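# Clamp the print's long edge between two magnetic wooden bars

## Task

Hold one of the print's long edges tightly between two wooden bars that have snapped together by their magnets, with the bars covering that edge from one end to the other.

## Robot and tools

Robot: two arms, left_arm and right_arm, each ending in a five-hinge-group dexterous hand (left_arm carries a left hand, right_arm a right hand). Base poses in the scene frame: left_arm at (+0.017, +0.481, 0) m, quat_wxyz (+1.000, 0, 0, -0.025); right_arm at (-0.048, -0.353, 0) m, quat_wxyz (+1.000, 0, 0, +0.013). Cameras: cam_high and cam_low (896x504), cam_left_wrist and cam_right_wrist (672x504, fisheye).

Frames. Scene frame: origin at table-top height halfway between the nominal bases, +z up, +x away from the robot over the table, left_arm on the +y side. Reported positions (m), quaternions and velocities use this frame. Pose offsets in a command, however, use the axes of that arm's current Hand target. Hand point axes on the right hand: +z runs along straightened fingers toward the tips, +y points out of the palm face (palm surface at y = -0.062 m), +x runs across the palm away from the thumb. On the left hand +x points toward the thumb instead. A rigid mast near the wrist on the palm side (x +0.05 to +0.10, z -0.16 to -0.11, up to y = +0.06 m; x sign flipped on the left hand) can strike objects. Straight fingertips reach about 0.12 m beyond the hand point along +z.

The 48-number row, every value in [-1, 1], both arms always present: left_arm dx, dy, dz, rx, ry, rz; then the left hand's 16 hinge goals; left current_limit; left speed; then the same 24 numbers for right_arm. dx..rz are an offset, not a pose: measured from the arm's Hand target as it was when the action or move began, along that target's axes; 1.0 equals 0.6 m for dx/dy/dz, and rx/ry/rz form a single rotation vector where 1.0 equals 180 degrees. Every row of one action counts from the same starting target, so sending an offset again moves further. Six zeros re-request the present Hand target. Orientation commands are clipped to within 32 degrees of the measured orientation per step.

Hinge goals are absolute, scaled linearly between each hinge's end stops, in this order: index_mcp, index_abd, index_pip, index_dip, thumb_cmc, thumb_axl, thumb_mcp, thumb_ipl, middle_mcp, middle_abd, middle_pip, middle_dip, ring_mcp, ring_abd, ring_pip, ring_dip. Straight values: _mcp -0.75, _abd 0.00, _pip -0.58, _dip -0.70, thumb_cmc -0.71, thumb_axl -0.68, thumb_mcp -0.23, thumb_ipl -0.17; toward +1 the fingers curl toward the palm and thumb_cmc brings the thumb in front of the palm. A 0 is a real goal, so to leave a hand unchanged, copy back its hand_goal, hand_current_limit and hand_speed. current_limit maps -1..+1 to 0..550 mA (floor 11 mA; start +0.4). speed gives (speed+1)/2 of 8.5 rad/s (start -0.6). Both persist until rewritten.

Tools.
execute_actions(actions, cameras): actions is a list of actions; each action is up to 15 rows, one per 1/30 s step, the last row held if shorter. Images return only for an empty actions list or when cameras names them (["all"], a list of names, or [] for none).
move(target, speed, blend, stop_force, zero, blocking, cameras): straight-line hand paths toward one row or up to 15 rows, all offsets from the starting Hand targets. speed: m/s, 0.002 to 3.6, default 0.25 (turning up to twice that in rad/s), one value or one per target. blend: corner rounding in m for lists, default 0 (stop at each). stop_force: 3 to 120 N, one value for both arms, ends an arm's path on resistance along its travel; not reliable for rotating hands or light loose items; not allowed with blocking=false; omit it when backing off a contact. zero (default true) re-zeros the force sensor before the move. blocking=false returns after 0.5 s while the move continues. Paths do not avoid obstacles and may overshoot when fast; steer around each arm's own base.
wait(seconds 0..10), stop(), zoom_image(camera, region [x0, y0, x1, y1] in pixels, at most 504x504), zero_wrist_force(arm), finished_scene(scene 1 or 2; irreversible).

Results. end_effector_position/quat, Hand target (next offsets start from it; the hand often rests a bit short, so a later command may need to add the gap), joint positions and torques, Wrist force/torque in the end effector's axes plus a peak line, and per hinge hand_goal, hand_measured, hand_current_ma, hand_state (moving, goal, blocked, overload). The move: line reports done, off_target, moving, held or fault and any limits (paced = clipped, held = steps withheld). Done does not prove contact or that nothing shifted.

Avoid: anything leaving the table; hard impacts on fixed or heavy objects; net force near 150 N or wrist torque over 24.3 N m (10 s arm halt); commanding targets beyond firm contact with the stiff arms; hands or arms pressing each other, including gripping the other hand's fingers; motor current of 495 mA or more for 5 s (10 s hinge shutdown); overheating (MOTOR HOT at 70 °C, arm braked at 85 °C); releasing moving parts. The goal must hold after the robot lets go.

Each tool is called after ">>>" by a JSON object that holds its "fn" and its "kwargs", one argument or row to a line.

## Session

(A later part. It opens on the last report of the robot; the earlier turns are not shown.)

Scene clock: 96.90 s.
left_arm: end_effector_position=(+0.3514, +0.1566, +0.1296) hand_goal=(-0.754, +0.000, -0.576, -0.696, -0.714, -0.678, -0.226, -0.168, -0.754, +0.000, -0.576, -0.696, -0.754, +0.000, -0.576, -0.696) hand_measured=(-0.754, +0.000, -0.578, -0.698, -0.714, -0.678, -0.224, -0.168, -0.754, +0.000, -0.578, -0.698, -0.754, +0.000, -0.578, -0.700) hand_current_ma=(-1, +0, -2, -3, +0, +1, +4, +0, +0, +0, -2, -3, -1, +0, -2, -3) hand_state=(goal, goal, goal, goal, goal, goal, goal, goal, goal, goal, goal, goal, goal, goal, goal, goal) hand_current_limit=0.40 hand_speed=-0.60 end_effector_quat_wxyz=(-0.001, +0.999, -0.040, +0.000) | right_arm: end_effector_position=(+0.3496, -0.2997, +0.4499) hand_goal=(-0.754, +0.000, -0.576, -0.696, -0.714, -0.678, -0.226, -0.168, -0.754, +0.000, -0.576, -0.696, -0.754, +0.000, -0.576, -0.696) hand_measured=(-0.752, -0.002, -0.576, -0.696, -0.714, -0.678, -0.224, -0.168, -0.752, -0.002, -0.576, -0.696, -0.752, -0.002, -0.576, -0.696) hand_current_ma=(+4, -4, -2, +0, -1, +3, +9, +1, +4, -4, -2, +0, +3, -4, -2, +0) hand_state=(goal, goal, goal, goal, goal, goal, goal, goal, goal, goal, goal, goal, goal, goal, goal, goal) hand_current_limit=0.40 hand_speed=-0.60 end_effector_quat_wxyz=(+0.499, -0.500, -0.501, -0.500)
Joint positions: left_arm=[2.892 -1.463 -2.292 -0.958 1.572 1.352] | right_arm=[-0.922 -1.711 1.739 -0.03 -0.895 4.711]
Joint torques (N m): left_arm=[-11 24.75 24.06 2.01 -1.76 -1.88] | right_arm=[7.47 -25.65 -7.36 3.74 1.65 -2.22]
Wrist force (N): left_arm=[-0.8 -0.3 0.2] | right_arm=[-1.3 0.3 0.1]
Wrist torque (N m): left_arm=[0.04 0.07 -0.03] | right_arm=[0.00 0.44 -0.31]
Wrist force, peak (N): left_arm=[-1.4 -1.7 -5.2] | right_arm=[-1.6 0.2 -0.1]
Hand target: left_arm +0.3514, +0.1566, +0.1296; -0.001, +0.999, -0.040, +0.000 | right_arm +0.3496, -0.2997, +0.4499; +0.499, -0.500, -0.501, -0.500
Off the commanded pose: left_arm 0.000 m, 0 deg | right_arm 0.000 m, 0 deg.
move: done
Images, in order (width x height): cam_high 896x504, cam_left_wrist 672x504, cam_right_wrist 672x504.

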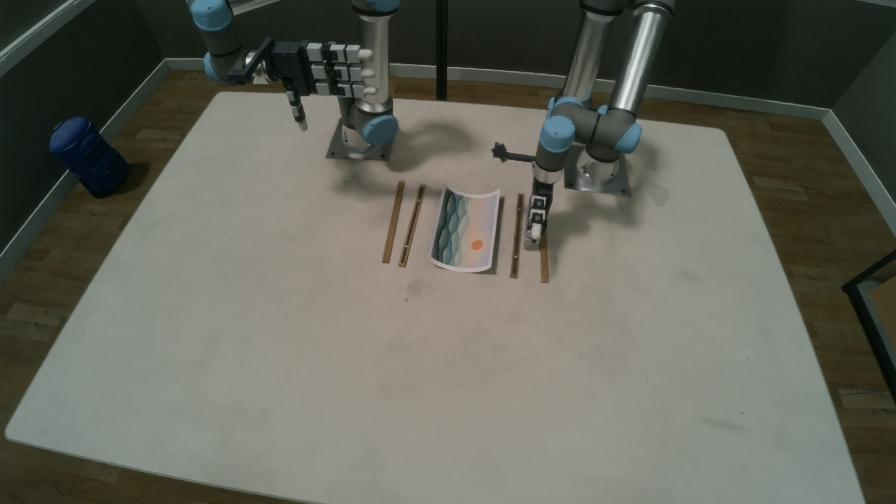

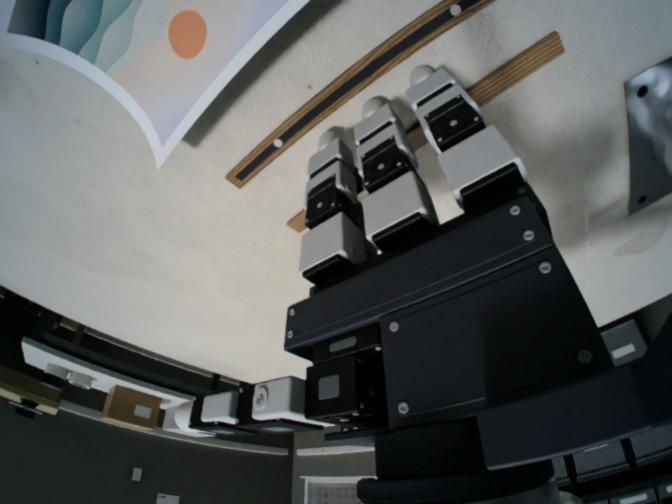

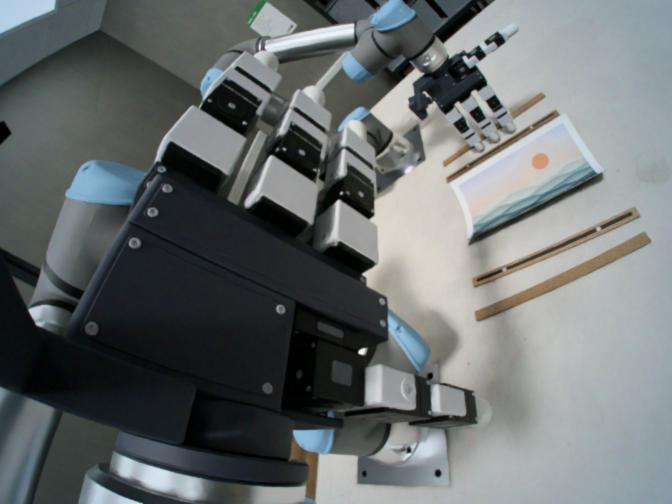

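>>> {"fn": "move", "kwargs": {
  "target": [
    [0,0,0.02,0,0,0,-0.754,0,-0.576,-0.696,-0.714,-0.678,-0.226,-0.168,-0.754,0,-0.576,-0.696,-0.754,0,-0.576,-0.696,0.4,-0.6,0,0,0,0,0,0,-0.754,0,-0.576,-0.696,-0.714,-0.678,-0.226,-0.168,-0.754,0,-0.576,-0.696,-0.754,0,-0.576,-0.696,0.4,-0.6]
  ],
  "speed": 0.006,
  "stop_force": 3,
  "cameras": ["cam_right_wrist","cam_left_wrist"]
}}

>>> {"fn": "zoom_image", "kwargs": {
  "camera": "cam_right_wrist",
  "region": [440, 85, 560, 185]
}}

>>> {"fn": "zoom_image", "kwargs": {
  "camera": "cam_left_wrist",
  "region": [240, 0, 560, 200]
}}

Scene clock: 100.13 s.
left_arm: end_effector_position=(+0.3514, +0.1566, +0.1219) hand_goal=(-0.754, +0.000, -0.576, -0.696, -0.714, -0.678, -0.226, -0.168, -0.754, +0.000, -0.576, -0.696, -0.754, +0.000, -0.576, -0.696) hand_measured=(-0.754, +0.000, -0.578, -0.698, -0.714, -0.678, -0.224, -0.168, -0.754, +0.000, -0.578, -0.698, -0.754, +0.000, -0.578, -0.700) hand_current_ma=(-1, +0, -2, -3, +0, +1, +4, +0, +0, +0, -2, -3, -1, +0, -2, -3) hand_state=(goal, goal, goal, goal, goal, goal, goal, goal, goal, goal, goal, goal, goal, goal, goal, goal) hand_current_limit=0.40 hand_speed=-0.60 end_effector_quat_wxyz=(-0.001, +0.999, -0.040, +0.000) | right_arm: end_effector_position=(+0.3496, -0.2997, +0.4499) hand_goal=(-0.754, +0.000, -0.576, -0.696, -0.714, -0.678, -0.226, -0.168, -0.754, +0.000, -0.576, -0.696, -0.754, +0.000, -0.576, -0.696) hand_measured=(-0.752, -0.002, -0.576, -0.696, -0.714, -0.678, -0.224, -0.168, -0.752, -0.002, -0.576, -0.696, -0.752, -0.002, -0.576, -0.696) hand_current_ma=(+4, -4, -2, +0, -1, +3, +9, +1, +4, -4, -2, +0, +3, -4, -2, +0) hand_state=(goal, goal, goal, goal, goal, goal, goal, goal, goal, goal, goal, goal, goal, goal, goal, goal) hand_current_limit=0.40 hand_speed=-0.60 end_effector_quat_wxyz=(+0.499, -0.500, -0.501, -0.500)
Joint positions: left_arm=[2.892 -1.477 -2.304 -0.931 1.572 1.352] | right_arm=[-0.922 -1.711 1.739 -0.03 -0.895 4.711]
Joint torques (N m): left_arm=[-3.76 25.61 25.11 -0.24 -1.52 -0.27] | right_arm=[7.1 -26.59 -6.81 3.89 1.78 -1.93]
Wrist force (N): left_arm=[-0.7 -0.2 -3.7] | right_arm=[-1.6 0.3 0.2]
Wrist torque (N m): left_arm=[0.41 0.06 -0.03] | right_arm=[0.00 0.47 -0.32]
Wrist force, peak (N): left_arm=[-1.5 -0.7 -9.5] | right_arm=[-1.7 0.4 -0.1]
Hand target: left_arm +0.3514, +0.1566, +0.1219; -0.001, +0.999, -0.040, +0.000 (not the last commanded pose) | right_arm +0.3496, -0.2997, +0.4499; +0.499, -0.500, -0.501, -0.500
Off the commanded pose: left_arm 0.004 m, 0 deg | right_arm 0.000 m, 0 deg.
move: contact (left_arm)
Images, in order (width x height): cam_left_wrist 672x504, cam_right_wrist 672x504.

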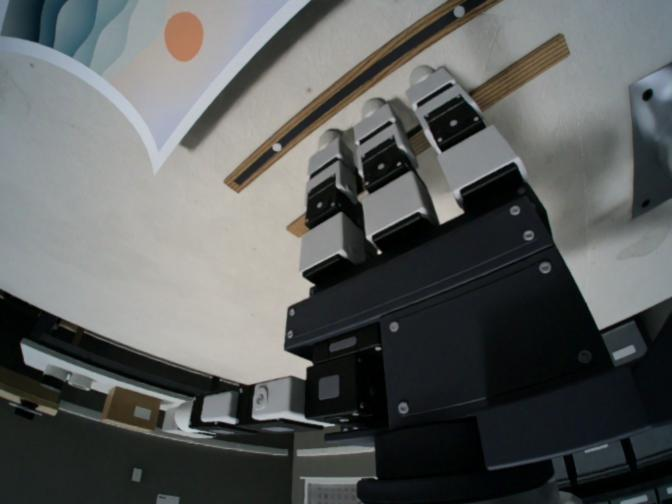

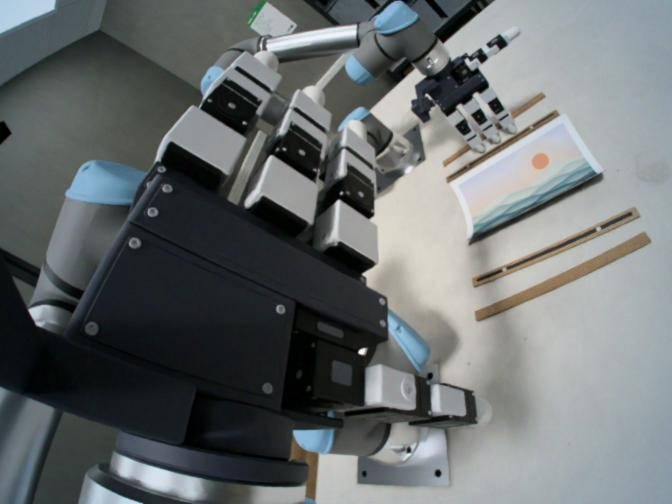

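Scaled by 4.200 from the camera's 672x504 image, which has a finer 960x720 frame.

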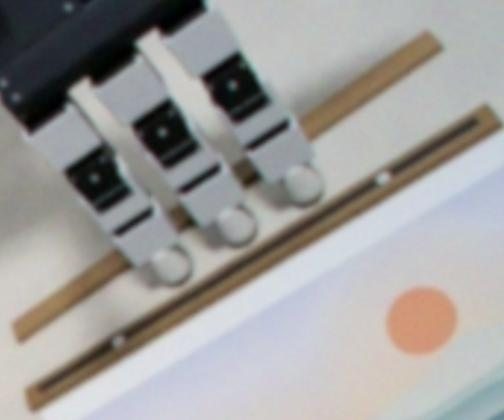

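Scaled by 1.575 from the camera's 672x504 image, which has a finer 960x720 frame.

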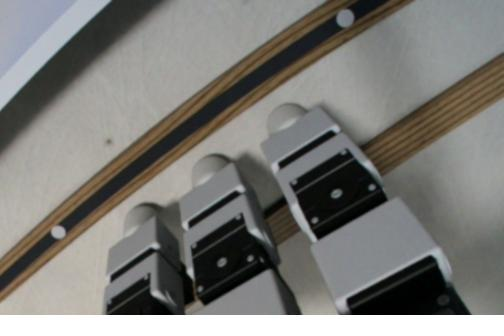

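>>> {"fn": "move", "kwargs": {
  "target": [
    [0,0,-0.0015,0,0,0,-0.754,0,-0.576,-0.696,-0.714,-0.678,-0.226,-0.168,-0.754,0,-0.576,-0.696,-0.754,0,-0.576,-0.696,0.4,-0.6,0,0,0,0,0,0,-0.754,0,-0.576,-0.696,-0.714,-0.678,-0.226,-0.168,-0.754,0,-0.576,-0.696,-0.754,0,-0.576,-0.696,0.4,-0.6],
    [0,0.075,-0.0015,0,0,0,-0.754,0,-0.576,-0.696,-0.714,-0.678,-0.226,-0.168,-0.754,0,-0.576,-0.696,-0.754,0,-0.576,-0.696,0.4,-0.6,0,0,0,0,0,0,-0.754,0,-0.576,-0.696,-0.714,-0.678,-0.226,-0.168,-0.754,0,-0.576,-0.696,-0.754,0,-0.576,-0.696,0.4,-0.6]
  ],
  "speed": 0.05,
  "cameras": ["cam_high","cam_right_wrist","cam_left_wrist","cam_low"]
}}

>>> {"fn": "zoom_image", "kwargs": {
  "camera": "cam_right_wrist",
  "region": [430, 85, 600, 225]
}}

>>> {"fn": "zoom_image", "kwargs": {
  "camera": "cam_left_wrist",
  "region": [180, 0, 580, 240]
}}

>>> {"fn": "zoom_image", "kwargs": {
  "camera": "cam_high",
  "region": [470, 180, 550, 300]
}}

>>> {"fn": "zoom_image", "kwargs": {
  "camera": "cam_low",
  "region": [330, 200, 480, 270]
}}

Scene clock: 107.27 s.
left_arm: end_effector_position=(+0.3478, +0.1116, +0.1227) hand_goal=(-0.754, +0.000, -0.576, -0.696, -0.714, -0.678, -0.226, -0.168, -0.754, +0.000, -0.576, -0.696, -0.754, +0.000, -0.576, -0.696) hand_measured=(-0.756, +0.000, -0.578, -0.698, -0.714, -0.678, -0.224, -0.168, -0.754, +0.000, -0.578, -0.698, -0.754, +0.000, -0.578, -0.700) hand_current_ma=(-1, +0, -2, -3, +0, +1, +4, +0, +0, +0, -2, -3, -1, +0, -2, -3) hand_state=(goal, goal, goal, goal, goal, goal, goal, goal, goal, goal, goal, goal, goal, goal, goal, goal) hand_current_limit=0.40 hand_speed=-0.60 end_effector_quat_wxyz=(-0.001, +0.999, -0.040, +0.000) end_effector_velocity=(+0.000, +0.002, -0.001) end_effector_angular_velocity=(+0.001, +0.001, -0.001) | right_arm: end_effector_position=(+0.3496, -0.2997, +0.4499) hand_goal=(-0.754, +0.000, -0.576, -0.696, -0.714, -0.678, -0.226, -0.168, -0.754, +0.000, -0.576, -0.696, -0.754, +0.000, -0.576, -0.696) hand_measured=(-0.752, -0.002, -0.576, -0.696, -0.714, -0.678, -0.224, -0.168, -0.752, -0.002, -0.576, -0.696, -0.752, -0.002, -0.576, -0.696) hand_current_ma=(+4, -4, -2, +0, -1, +3, +9, +1, +4, -4, -2, +0, +3, -4, -2, +0) hand_state=(goal, goal, goal, goal, goal, goal, goal, goal, goal, goal, goal, goal, goal, goal, goal, goal) hand_current_limit=0.40 hand_speed=-0.60 end_effector_quat_wxyz=(+0.499, -0.500, -0.501, -0.500)
Joint positions: left_arm=[2.78 -1.543 -2.241 -0.929 1.572 1.24] | right_arm=[-0.922 -1.711 1.739 -0.03 -0.895 4.711]
Joint velocities: left_arm=[0.004 0.002 -0.003 0 0 0.005] | right_arm=[within noise]
Joint torques (N m): left_arm=[14.69 29.97 11.83 4.47 1.25 1.88] | right_arm=[6.45 -26.18 -6.58 3.91 1.79 -2.09]
Wrist force (N): left_arm=[-0.8 -0.1 -0.1] | right_arm=[-1.6 0.1 0.0]
Wrist torque (N m): left_arm=[0.11 0.08 -0.16] | right_arm=[-0.01 0.47 -0.32]
Wrist force, peak (N): left_arm=[-0.8 -0.6 -4.3] | right_arm=[-1.6 0.5 -0.1]
Hand target: left_arm +0.3478, +0.1117, +0.1227; -0.001, +0.999, -0.040, +0.000 | right_arm +0.3496, -0.2997, +0.4499; +0.499, -0.500, -0.501, -0.500
Off the commanded pose: left_arm 0.000 m, 0 deg | right_arm 0.000 m, 0 deg.
move: done

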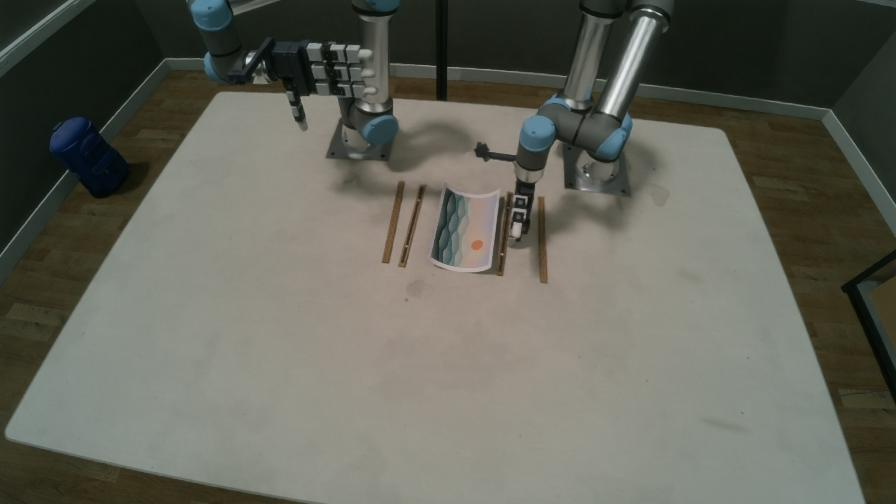

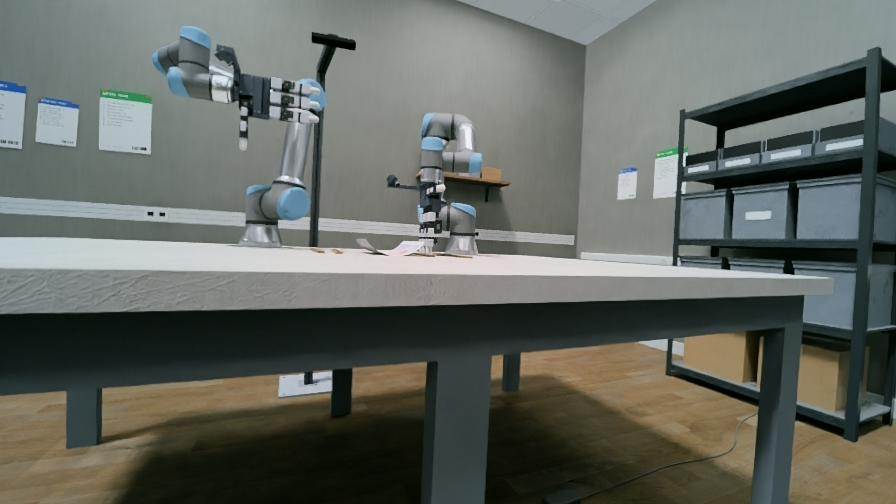

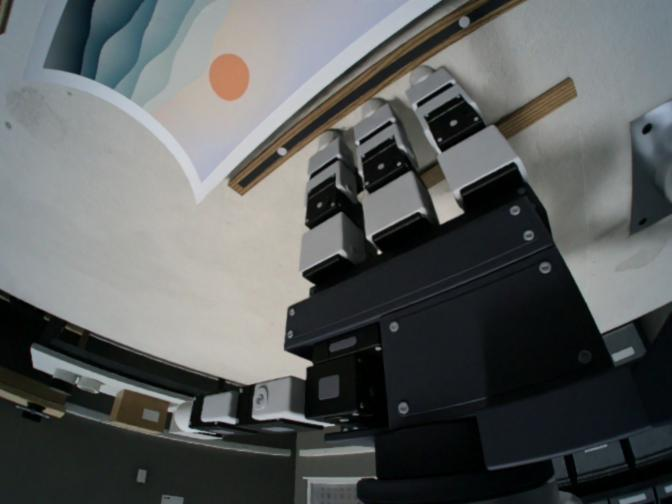

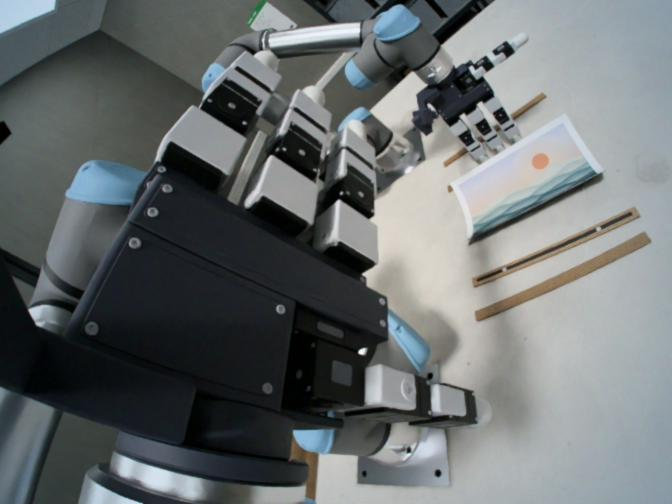

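Scaled by 2.965 from the camera's 672x504 image, which has a finer 960x720 frame.

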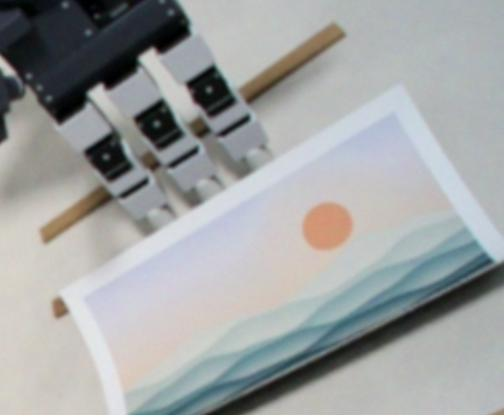

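Scaled by 1.260 from the camera's 672x504 image, which has a finer 960x720 frame.

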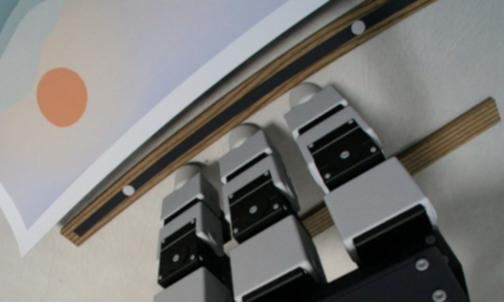

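Scaled by 4.200.

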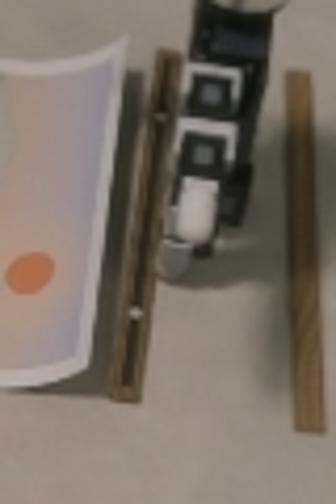

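Scaled by 3.360.

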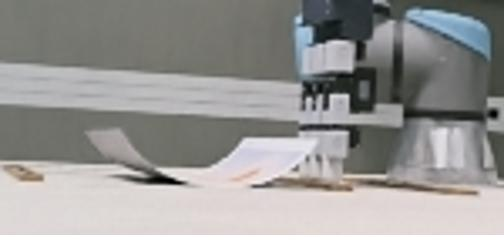

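>>> {"fn": "move", "kwargs": {
  "target": [
    [0,0.0,0,0,0,-0.0139,-0.754,0,-0.576,-0.696,-0.714,-0.678,-0.226,-0.168,-0.754,0,-0.576,-0.696,-0.754,0,-0.576,-0.696,0.4,-0.6,0,0,0,0,0,0,-0.754,0,-0.576,-0.696,-0.714,-0.678,-0.226,-0.168,-0.754,0,-0.576,-0.696,-0.754,0,-0.576,-0.696,0.4,-0.6],
    [0,0.025,0,0,0,-0.0139,-0.754,0,-0.576,-0.696,-0.714,-0.678,-0.226,-0.168,-0.754,0,-0.576,-0.696,-0.754,0,-0.576,-0.696,0.4,-0.6,0,0,0,0,0,0,-0.754,0,-0.576,-0.696,-0.714,-0.678,-0.226,-0.168,-0.754,0,-0.576,-0.696,-0.754,0,-0.576,-0.696,0.4,-0.6]
  ],
  "speed": 0.05,
  "cameras": ["cam_high","cam_right_wrist","cam_left_wrist","cam_low"]
}}

>>> {"fn": "zoom_image", "kwargs": {
  "camera": "cam_left_wrist",
  "region": [180, 0, 580, 240]
}}

>>> {"fn": "zoom_image", "kwargs": {
  "camera": "cam_high",
  "region": [470, 180, 550, 300]
}}

>>> {"fn": "zoom_image", "kwargs": {
  "camera": "cam_low",
  "region": [330, 200, 480, 270]
}}

Scene clock: 113.03 s.
left_arm: end_effector_position=(+0.3465, +0.0967, +0.1227) hand_goal=(-0.754, +0.000, -0.576, -0.696, -0.714, -0.678, -0.226, -0.168, -0.754, +0.000, -0.576, -0.696, -0.754, +0.000, -0.576, -0.696) hand_measured=(-0.756, +0.000, -0.578, -0.698, -0.714, -0.678, -0.224, -0.168, -0.754, +0.000, -0.578, -0.698, -0.754, +0.000, -0.578, -0.700) hand_current_ma=(-1, +0, -2, -3, +0, +1, +4, +0, +0, +0, -2, -3, -1, +0, -2, -3) hand_state=(goal, goal, goal, goal, goal, goal, goal, goal, goal, goal, goal, goal, goal, goal, goal, goal) hand_current_limit=0.40 hand_speed=-0.60 end_effector_quat_wxyz=(-0.001, +1.000, -0.019, +0.000) end_effector_velocity=(+0.000, +0.002, +0.000) end_effector_angular_velocity=(-0.001, -0.001, -0.001) | right_arm: end_effector_position=(+0.3496, -0.2997, +0.4499) hand_goal=(-0.754, +0.000, -0.576, -0.696, -0.714, -0.678, -0.226, -0.168, -0.754, +0.000, -0.576, -0.696, -0.754, +0.000, -0.576, -0.696) hand_measured=(-0.752, -0.002, -0.576, -0.696, -0.714, -0.678, -0.224, -0.168, -0.752, -0.002, -0.576, -0.696, -0.752, -0.002, -0.576, -0.696) hand_current_ma=(+4, -4, -2, +0, -1, +3, +9, +1, +4, -4, -2, +0, +3, -4, -2, +0) hand_state=(goal, goal, goal, goal, goal, goal, goal, goal, goal, goal, goal, goal, goal, goal, goal, goal) hand_current_limit=0.40 hand_speed=-0.60 end_effector_quat_wxyz=(+0.499, -0.500, -0.501, -0.500)
Joint positions: left_arm=[2.74 -1.56 -2.224 -0.928 1.572 1.156] | right_arm=[-0.922 -1.711 1.739 -0.03 -0.895 4.711]
Joint velocities: left_arm=[0.004 0.003 -0.003 0.001 0 0.005] | right_arm=[within noise]
Joint torques (N m): left_arm=[14.14 30.53 11.95 4.93 -0.79 1.84] | right_arm=[7.08 -25.52 -7.25 3.75 1.74 -1.94]
Wrist force (N): left_arm=[-1.0 -0.1 0.0] | right_arm=[-1.2 0.4 0.0]
Wrist torque (N m): left_arm=[0.11 0.09 -0.18] | right_arm=[0.02 0.44 -0.29]
Wrist force, peak (N): left_arm=[-0.9 -1.0 0.1] | right_arm=[-1.5 0.3 0.2]
Hand target: left_arm +0.3466, +0.0968, +0.1227; -0.001, +1.000, -0.018, +0.000 | right_arm +0.3496, -0.2997, +0.4499; +0.499, -0.500, -0.501, -0.500
Off the commanded pose: left_arm 0.000 m, 0 deg | right_arm 0.000 m, 0 deg.
move: done

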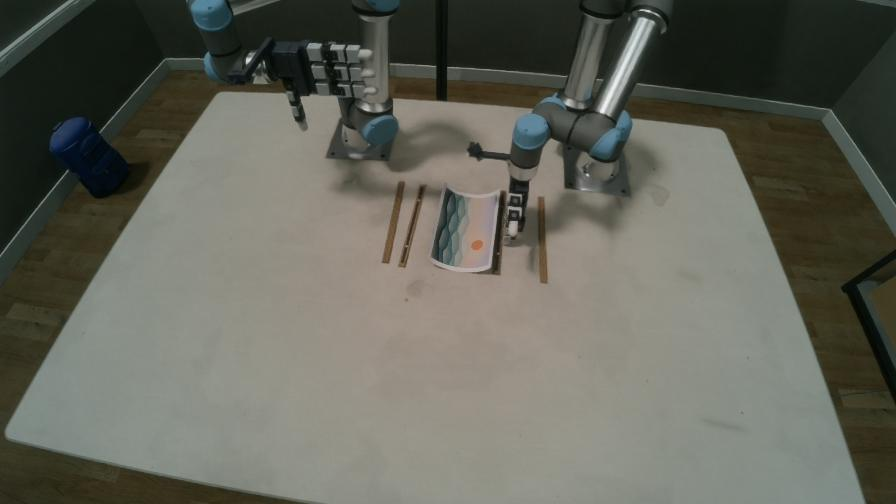

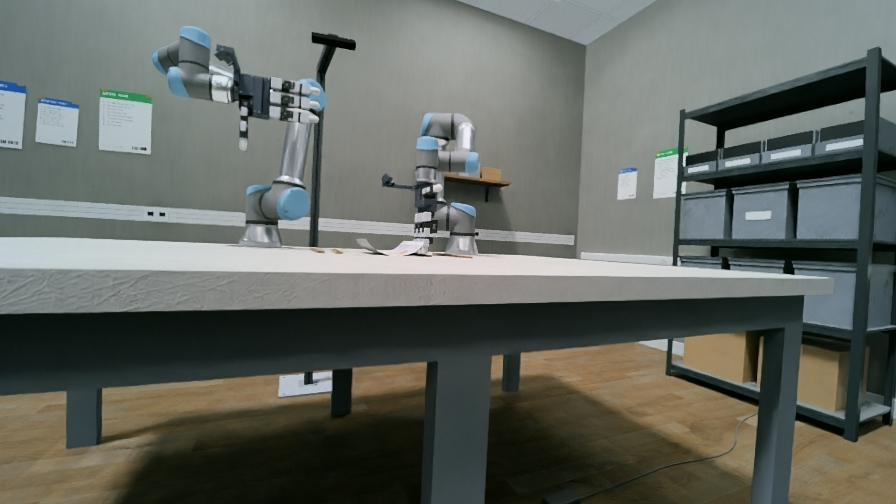

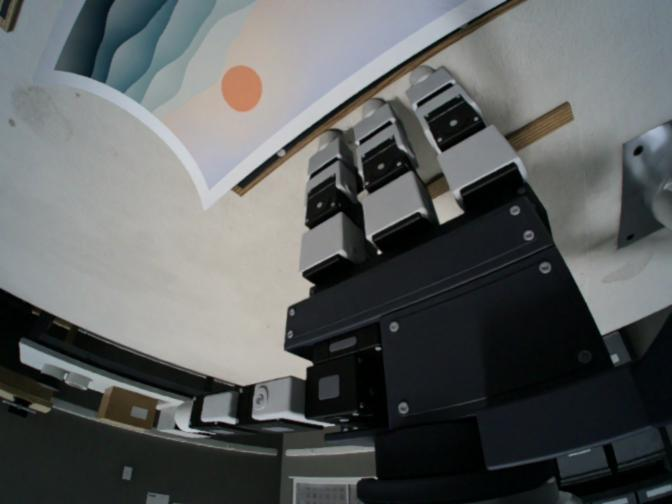

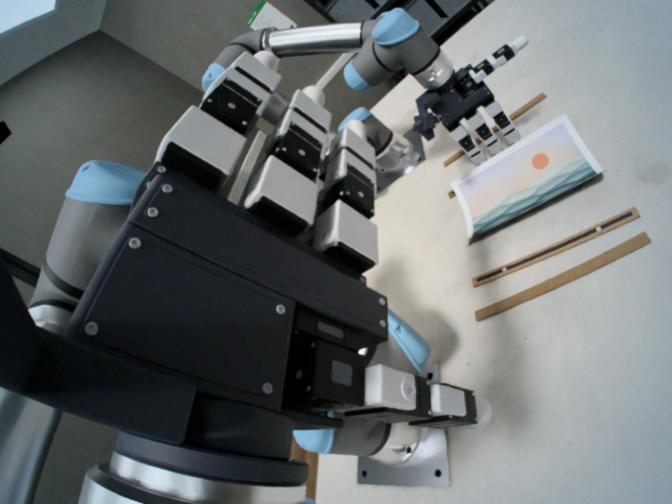

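Scaled by 1.260 from the camera's 672x504 image, which has a finer 960x720 frame.

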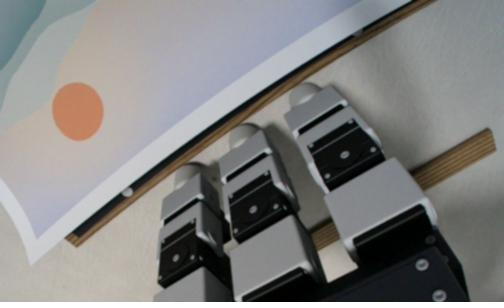

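Scaled by 4.200.

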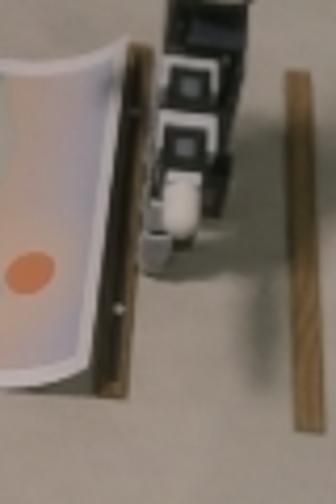

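Scaled by 3.360.

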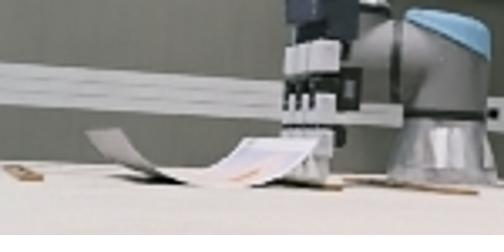

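>>> {"fn": "move", "kwargs": {
  "target": [
    [0,0.0217,0,0,0,0.0028,-0.754,0,-0.576,-0.696,-0.714,-0.678,-0.226,-0.168,-0.754,0,-0.576,-0.696,-0.754,0,-0.576,-0.696,0.4,-0.6,0,0,0,0,0,0,-0.754,0,-0.576,-0.696,-0.714,-0.678,-0.226,-0.168,-0.754,0,-0.576,-0.696,-0.754,0,-0.576,-0.696,0.4,-0.6]
  ],
  "speed": 0.05,
  "cameras": ["cam_high","cam_right_wrist","cam_left_wrist","cam_low"]
}}

>>> {"fn": "zoom_image", "kwargs": {
  "camera": "cam_left_wrist",
  "region": [180, 0, 580, 240]
}}

>>> {"fn": "zoom_image", "kwargs": {
  "camera": "cam_high",
  "region": [470, 180, 550, 300]
}}

>>> {"fn": "zoom_image", "kwargs": {
  "camera": "cam_low",
  "region": [330, 200, 480, 270]
}}

Scene clock: 116.53 s.
left_arm: end_effector_position=(+0.3461, +0.0836, +0.1227) hand_goal=(-0.754, +0.000, -0.576, -0.696, -0.714, -0.678, -0.226, -0.168, -0.754, +0.000, -0.576, -0.696, -0.754, +0.000, -0.576, -0.696) hand_measured=(-0.756, +0.000, -0.578, -0.698, -0.714, -0.678, -0.224, -0.168, -0.754, +0.000, -0.578, -0.698, -0.754, +0.000, -0.578, -0.700) hand_current_ma=(-1, +0, -2, -3, +0, +1, +4, +0, +0, +0, -2, -3, -1, +0, -2, -3) hand_state=(goal, goal, goal, goal, goal, goal, goal, goal, goal, goal, goal, goal, goal, goal, goal, goal) hand_current_limit=0.40 hand_speed=-0.60 end_effector_quat_wxyz=(-0.001, +1.000, -0.023, +0.000) end_effector_velocity=(+0.000, +0.002, -0.002) end_effector_angular_velocity=(+0.001, +0.003, +0.002) | right_arm: end_effector_position=(+0.3496, -0.2997, +0.4499) hand_goal=(-0.754, +0.000, -0.576, -0.696, -0.714, -0.678, -0.226, -0.168, -0.754, +0.000, -0.576, -0.696, -0.754, +0.000, -0.576, -0.696) hand_measured=(-0.752, -0.002, -0.576, -0.696, -0.714, -0.678, -0.224, -0.168, -0.752, -0.002, -0.576, -0.696, -0.752, -0.002, -0.576, -0.696) hand_current_ma=(+4, -4, -2, +0, -1, +3, +9, +1, +4, -4, -2, +0, +3, -4, -2, +0) hand_state=(goal, goal, goal, goal, goal, goal, goal, goal, goal, goal, goal, goal, goal, goal, goal, goal) hand_current_limit=0.40 hand_speed=-0.60 end_effector_quat_wxyz=(+0.499, -0.500, -0.501, -0.500)
Joint positions: left_arm=[2.712 -1.583 -2.201 -0.928 1.572 1.137] | right_arm=[-0.922 -1.711 1.739 -0.03 -0.895 4.711]
Joint velocities: left_arm=[0.005 0.001 -0.005 0.001 -0.001 0.003] | right_arm=[within noise]
Joint torques (N m): left_arm=[14.32 30.24 12.22 2.66 0.3 1.54] | right_arm=[6.39 -25.29 -6.94 3.77 1.84 -2.01]
Wrist force (N): left_arm=[-0.9 -0.2 -0.3] | right_arm=[-1.2 0.1 0.0]
Wrist torque (N m): left_arm=[0.14 0.07 -0.08] | right_arm=[-0.01 0.43 -0.30]
Wrist force, peak (N): left_arm=[-1.0 -0.8 0.1] | right_arm=[-1.7 0.2 -0.1]
Hand target: left_arm +0.3461, +0.0838, +0.1227; -0.001, +1.000, -0.023, +0.000 | right_arm +0.3496, -0.2997, +0.4499; +0.499, -0.500, -0.501, -0.500
Off the commanded pose: left_arm 0.000 m, 0 deg | right_arm 0.000 m, 0 deg.
move: done

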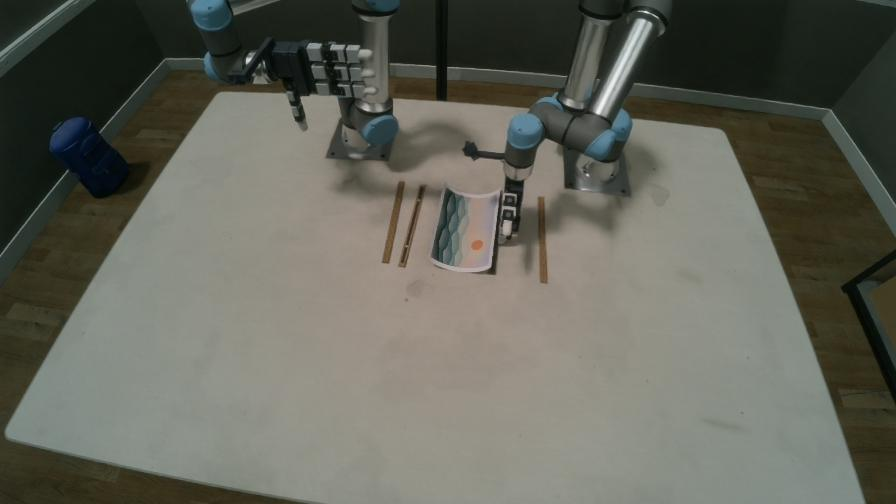

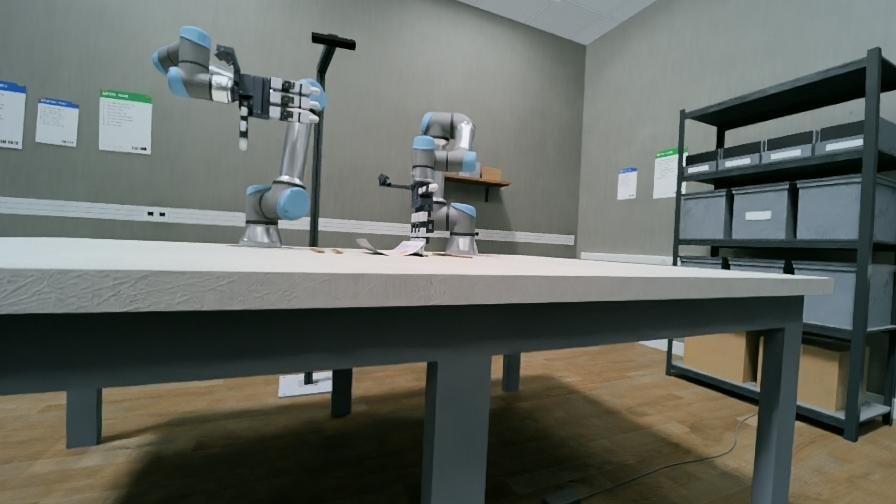

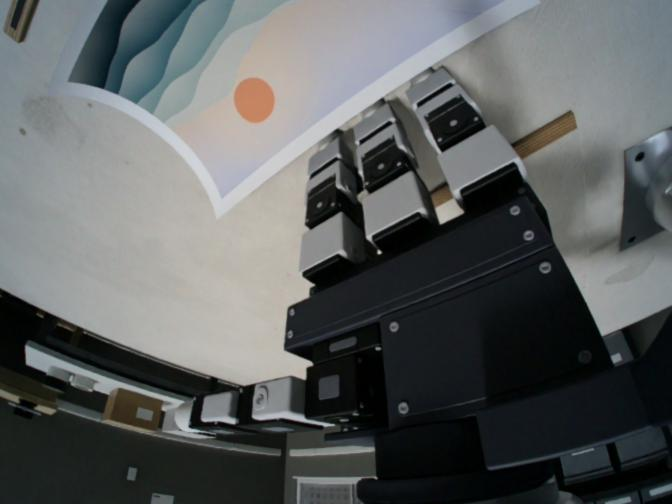

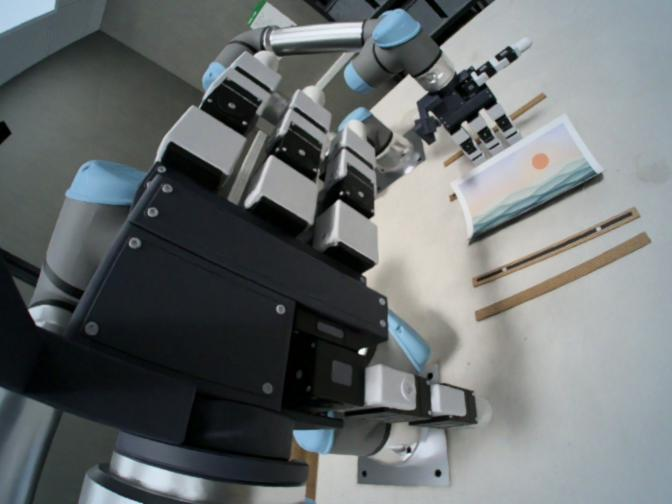

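Scaled by 1.260 from the camera's 672x504 image, which has a finer 960x720 frame.

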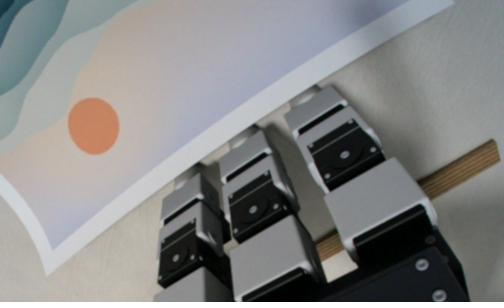

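Scaled by 4.200.

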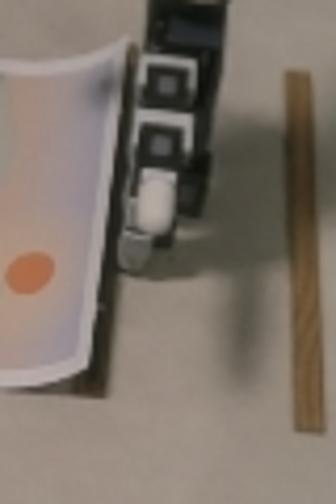

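Scaled by 3.360.

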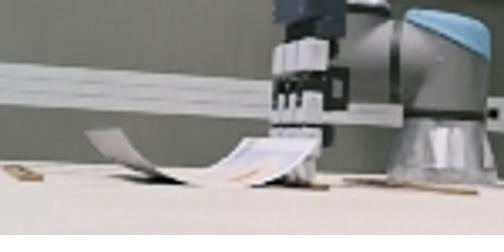

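>>> {"fn": "move", "kwargs": {
  "target": [
    [0,0.005,0,0,0,0,-0.754,0,-0.576,-0.696,-0.714,-0.678,-0.226,-0.168,-0.754,0,-0.576,-0.696,-0.754,0,-0.576,-0.696,0.4,-0.6,0,0,0,0,0,0,-0.754,0,-0.576,-0.696,-0.714,-0.678,-0.226,-0.168,-0.754,0,-0.576,-0.696,-0.754,0,-0.576,-0.696,0.4,-0.6],
    [0,-0.025,0,0,0,0,-0.754,0,-0.576,-0.696,-0.714,-0.678,-0.226,-0.168,-0.754,0,-0.576,-0.696,-0.754,0,-0.576,-0.696,0.4,-0.6,0,0,0,0,0,0,-0.754,0,-0.576,-0.696,-0.714,-0.678,-0.226,-0.168,-0.754,0,-0.576,-0.696,-0.754,0,-0.576,-0.696,0.4,-0.6],
    [0,-0.025,-0.25,0,0,0,-0.754,0,-0.576,-0.696,-0.714,-0.678,-0.226,-0.168,-0.754,0,-0.576,-0.696,-0.754,0,-0.576,-0.696,0.4,-0.6,0,0,0,0,0,0,-0.754,0,-0.576,-0.696,-0.714,-0.678,-0.226,-0.168,-0.754,0,-0.576,-0.696,-0.754,0,-0.576,-0.696,0.4,-0.6]
  ],
  "speed": [0.05,0.1,0.25],
  "cameras": ["cam_high","cam_right_wrist","cam_left_wrist","cam_low"]
}}

>>> {"fn": "zoom_image", "kwargs": {
  "camera": "cam_left_wrist",
  "region": [180, 0, 580, 240]
}}

>>> {"fn": "zoom_image", "kwargs": {
  "camera": "cam_high",
  "region": [470, 180, 550, 300]
}}

>>> {"fn": "zoom_image", "kwargs": {
  "camera": "cam_right_wrist",
  "region": [430, 85, 600, 225]
}}

Scene clock: 120.17 s.
left_arm: end_effector_position=(+0.3467, +0.0985, +0.2727) hand_goal=(-0.754, +0.000, -0.576, -0.696, -0.714, -0.678, -0.226, -0.168, -0.754, +0.000, -0.576, -0.696, -0.754, +0.000, -0.576, -0.696) hand_measured=(-0.754, +0.000, -0.578, -0.698, -0.714, -0.678, -0.224, -0.168, -0.754, +0.000, -0.578, -0.698, -0.754, +0.000, -0.578, -0.700) hand_current_ma=(+0, +0, -2, -3, +0, +1, +4, +0, +0, +0, -2, -3, +0, +0, -2, -3) hand_state=(goal, goal, goal, goal, goal, goal, goal, goal, goal, goal, goal, goal, goal, goal, goal, goal) hand_current_limit=0.40 hand_speed=-0.60 end_effector_quat_wxyz=(-0.001, +1.000, -0.023, +0.000) | right_arm: end_effector_position=(+0.3496, -0.2997, +0.4499) hand_goal=(-0.754, +0.000, -0.576, -0.696, -0.714, -0.678, -0.226, -0.168, -0.754, +0.000, -0.576, -0.696, -0.754, +0.000, -0.576, -0.696) hand_measured=(-0.752, -0.002, -0.576, -0.696, -0.714, -0.678, -0.224, -0.168, -0.752, -0.002, -0.576, -0.696, -0.752, -0.002, -0.576, -0.696) hand_current_ma=(+4, -4, -2, +0, -1, +3, +9, +1, +4, -4, -2, +0, +3, -4, -2, +0) hand_state=(goal, goal, goal, goal, goal, goal, goal, goal, goal, goal, goal, goal, goal, goal, goal, goal) hand_current_limit=0.40 hand_speed=-0.60 end_effector_quat_wxyz=(+0.499, -0.500, -0.501, -0.500)
Joint positions: left_arm=[2.745 -1.392 -1.951 -1.369 1.572 1.17] | right_arm=[-0.922 -1.711 1.739 -0.03 -0.895 4.711]
Joint torques (N m): left_arm=[6.14 7.93 31.03 0.04 0.7 1.8] | right_arm=[5.61 -24.56 -7.42 3.92 1.77 -1.69]
Wrist force (N): left_arm=[-0.9 -0.1 0.1] | right_arm=[-1.4 0.0 0.2]
Wrist torque (N m): left_arm=[0.08 0.10 -0.08] | right_arm=[-0.03 0.44 -0.31]
Wrist force, peak (N): left_arm=[-0.9 -0.1 2.3] | right_arm=[-1.5 0.5 0.2]
Hand target: left_arm +0.3467, +0.0986, +0.2727; -0.001, +1.000, -0.023, +0.000 | right_arm +0.3496, -0.2997, +0.4499; +0.499, -0.500, -0.501, -0.500
Off the commanded pose: left_arm 0.000 m, 0 deg | right_arm 0.000 m, 0 deg.
move: done

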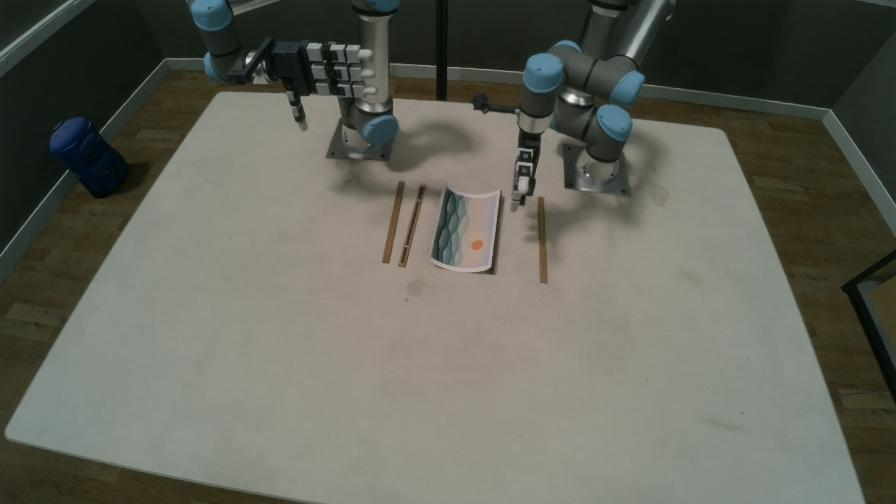

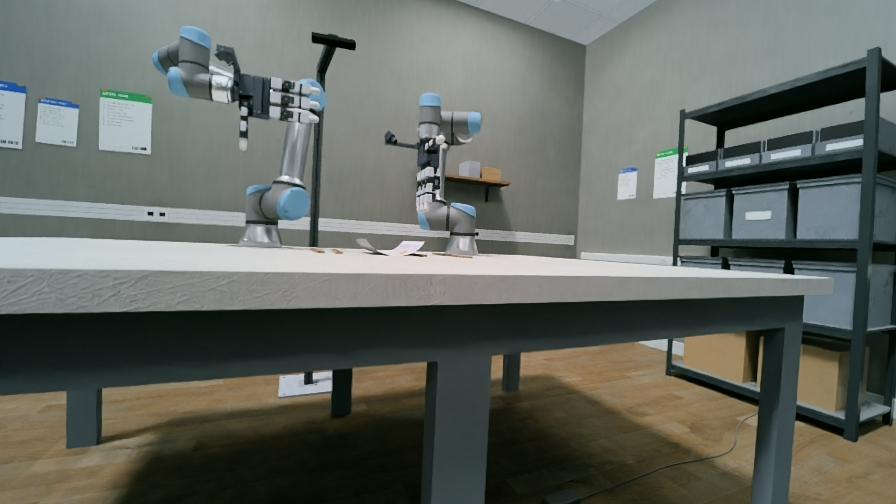

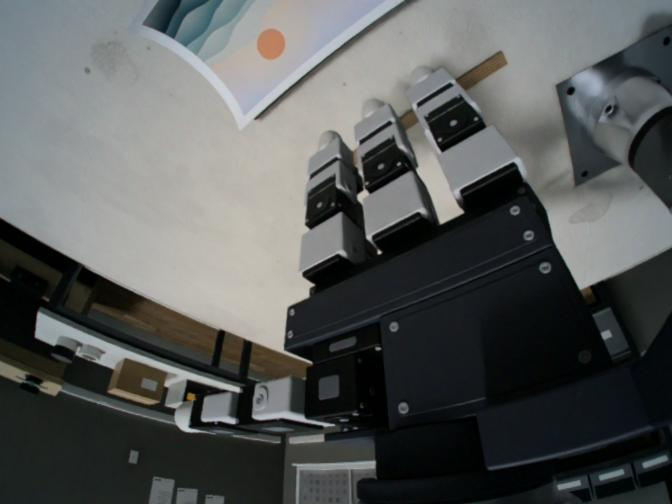

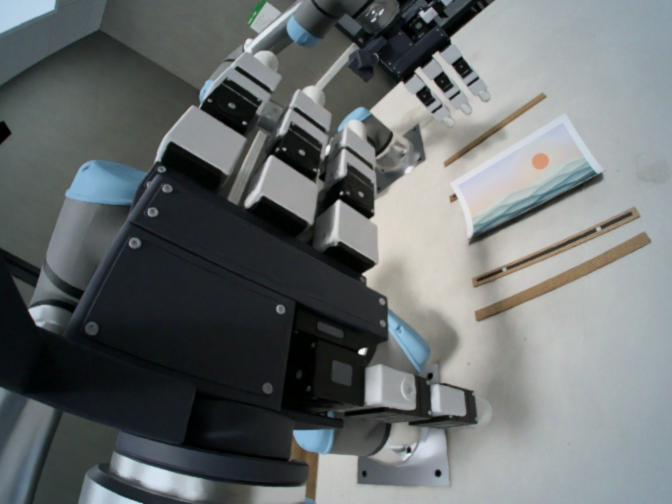

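Scaled by 1.260 from the camera's 672x504 image, which has a finer 960x720 frame.

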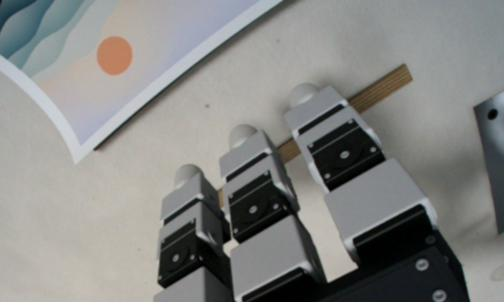

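Scaled by 4.200.

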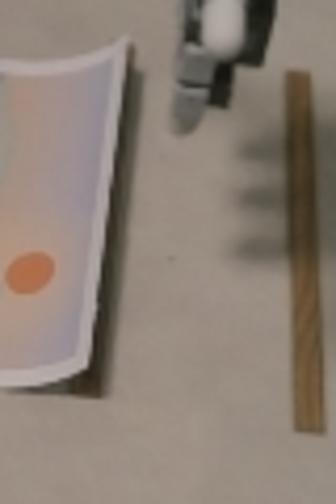

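Scaled by 2.965 from the camera's 672x504 image, which has a finer 960x720 frame.

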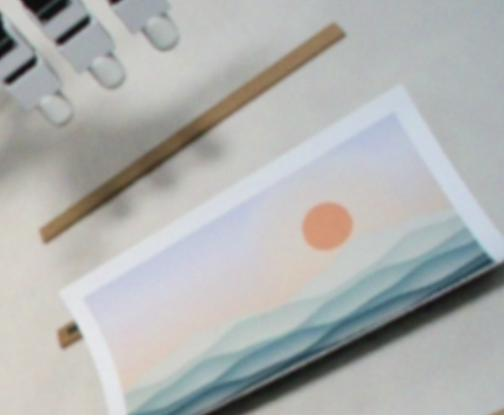

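>>> {"fn": "move", "kwargs": {
  "target": [
    [0,0,0,0,0,0,-0.754,0,-0.576,-0.696,-0.714,-0.678,-0.226,-0.168,-0.754,0,-0.576,-0.696,-0.754,0,-0.576,-0.696,0.4,-0.6,0,0,0.25,0,0,0,-0.754,0,-0.576,-0.696,-0.714,-0.678,-0.226,-0.168,-0.754,0,-0.576,-0.696,-0.754,0,-0.576,-0.696,0.4,-0.6]
  ],
  "speed": 0.2,
  "cameras": ["cam_right_wrist"]
}}

>>> {"fn": "zoom_image", "kwargs": {
  "camera": "cam_right_wrist",
  "region": [420, 100, 660, 300]
}}

Scene clock: 126.03 s.
left_arm: end_effector_position=(+0.3467, +0.0986, +0.2727) hand_goal=(-0.754, +0.000, -0.576, -0.696, -0.714, -0.678, -0.226, -0.168, -0.754, +0.000, -0.576, -0.696, -0.754, +0.000, -0.576, -0.696) hand_measured=(-0.754, +0.000, -0.578, -0.698, -0.714, -0.678, -0.224, -0.168, -0.754, +0.000, -0.578, -0.698, -0.754, +0.000, -0.578, -0.700) hand_current_ma=(+0, +0, -2, -3, +0, +1, +4, +0, +0, +0, -2, -3, +0, +0, -2, -3) hand_state=(goal, goal, goal, goal, goal, goal, goal, goal, goal, goal, goal, goal, goal, goal, goal, goal) hand_current_limit=0.40 hand_speed=-0.60 end_effector_quat_wxyz=(-0.001, +1.000, -0.023, +0.000) | right_arm: end_effector_position=(+0.3497, -0.1497, +0.4496) hand_goal=(-0.754, +0.000, -0.576, -0.696, -0.714, -0.678, -0.226, -0.168, -0.754, +0.000, -0.576, -0.696, -0.754, +0.000, -0.576, -0.696) hand_measured=(-0.752, -0.002, -0.576, -0.696, -0.714, -0.678, -0.224, -0.168, -0.752, -0.002, -0.576, -0.696, -0.752, -0.002, -0.576, -0.696) hand_current_ma=(+4, -4, -2, +0, -1, +3, +7, +1, +4, -4, -2, +0, +3, -4, -2, +0) hand_state=(goal, goal, goal, goal, goal, goal, goal, goal, goal, goal, goal, goal, goal, goal, goal, goal) hand_current_limit=0.40 hand_speed=-0.60 end_effector_quat_wxyz=(+0.499, -0.500, -0.501, -0.500)
Joint positions: left_arm=[2.745 -1.392 -1.951 -1.37 1.572 1.17] | right_arm=[-0.551 -1.83 1.833 -0.006 -0.524 4.713]
Joint torques (N m): left_arm=[13.13 2.05 31.25 -0.04 -1.41 1.83] | right_arm=[5.85 -13.24 -31.19 -1.29 1.39 1.82]
Wrist force (N): left_arm=[-1.0 -0.3 0.3] | right_arm=[-1.5 0.2 -0.1]
Wrist torque (N m): left_arm=[0.04 0.11 -0.08] | right_arm=[0.01 0.46 -0.33]
Wrist force, peak (N): left_arm=[-1.0 -0.4 0.1] | right_arm=[-1.5 -0.2 1.9]
Hand target: left_arm +0.3467, +0.0986, +0.2727; -0.001, +1.000, -0.023, +0.000 | right_arm +0.3497, -0.1497, +0.4497; +0.499, -0.500, -0.501, -0.500
Off the commanded pose: left_arm 0.000 m, 0 deg | right_arm 0.000 m, 0 deg.
move: done
Images, in order (width x height): cam_right_wrist 672x504.

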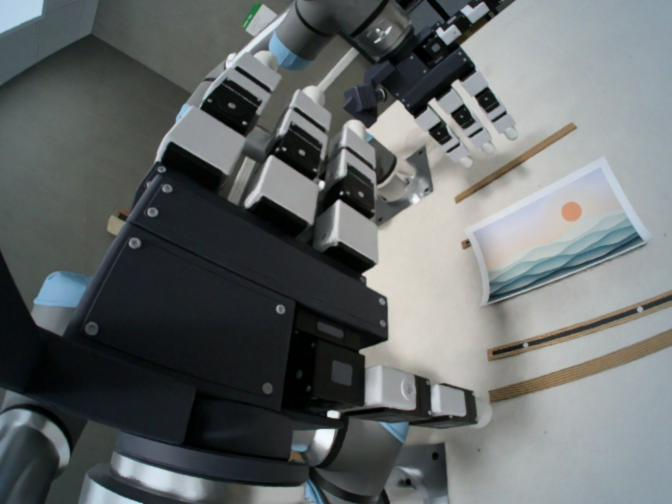

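Scaled by 2.100 from the camera's 672x504 image, which has a finer 960x720 frame.

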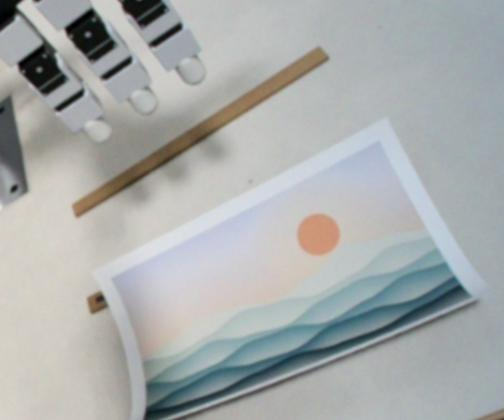

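>>> {"fn": "zoom_image", "kwargs": {
  "camera": "cam_high",
  "region": [420, 240, 510, 290]
}}

>>> {"fn": "zoom_image", "kwargs": {
  "camera": "cam_high",
  "region": [420, 175, 510, 225]
}}

>>> {"fn": "zoom_image", "kwargs": {
  "camera": "cam_right_wrist",
  "region": [440, 210, 540, 310]
}}

>>> {"fn": "zoom_image", "kwargs": {
  "camera": "cam_left_wrist",
  "region": [200, 40, 340, 160]
}}

This scene's latest camera images include none from cam_high. They are from: cam_right_wrist. cam_high's image comes with the result of a call that names it in "cameras".

This scene's latest camera images include none from cam_high. They are from: cam_right_wrist. cam_high's image comes with the result of a call that names it in "cameras".

Scaled by 5.040 from the camera's 672x504 image, which has a finer 960x720 frame.

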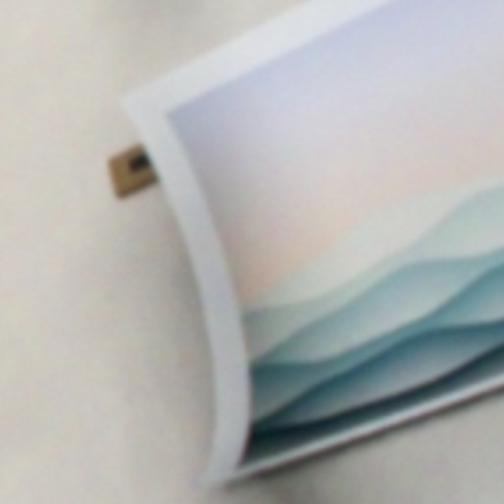

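This scene's latest camera images include none from cam_left_wrist. They are from: cam_right_wrist. cam_left_wrist's image comes with the result of a call that names it in "cameras".


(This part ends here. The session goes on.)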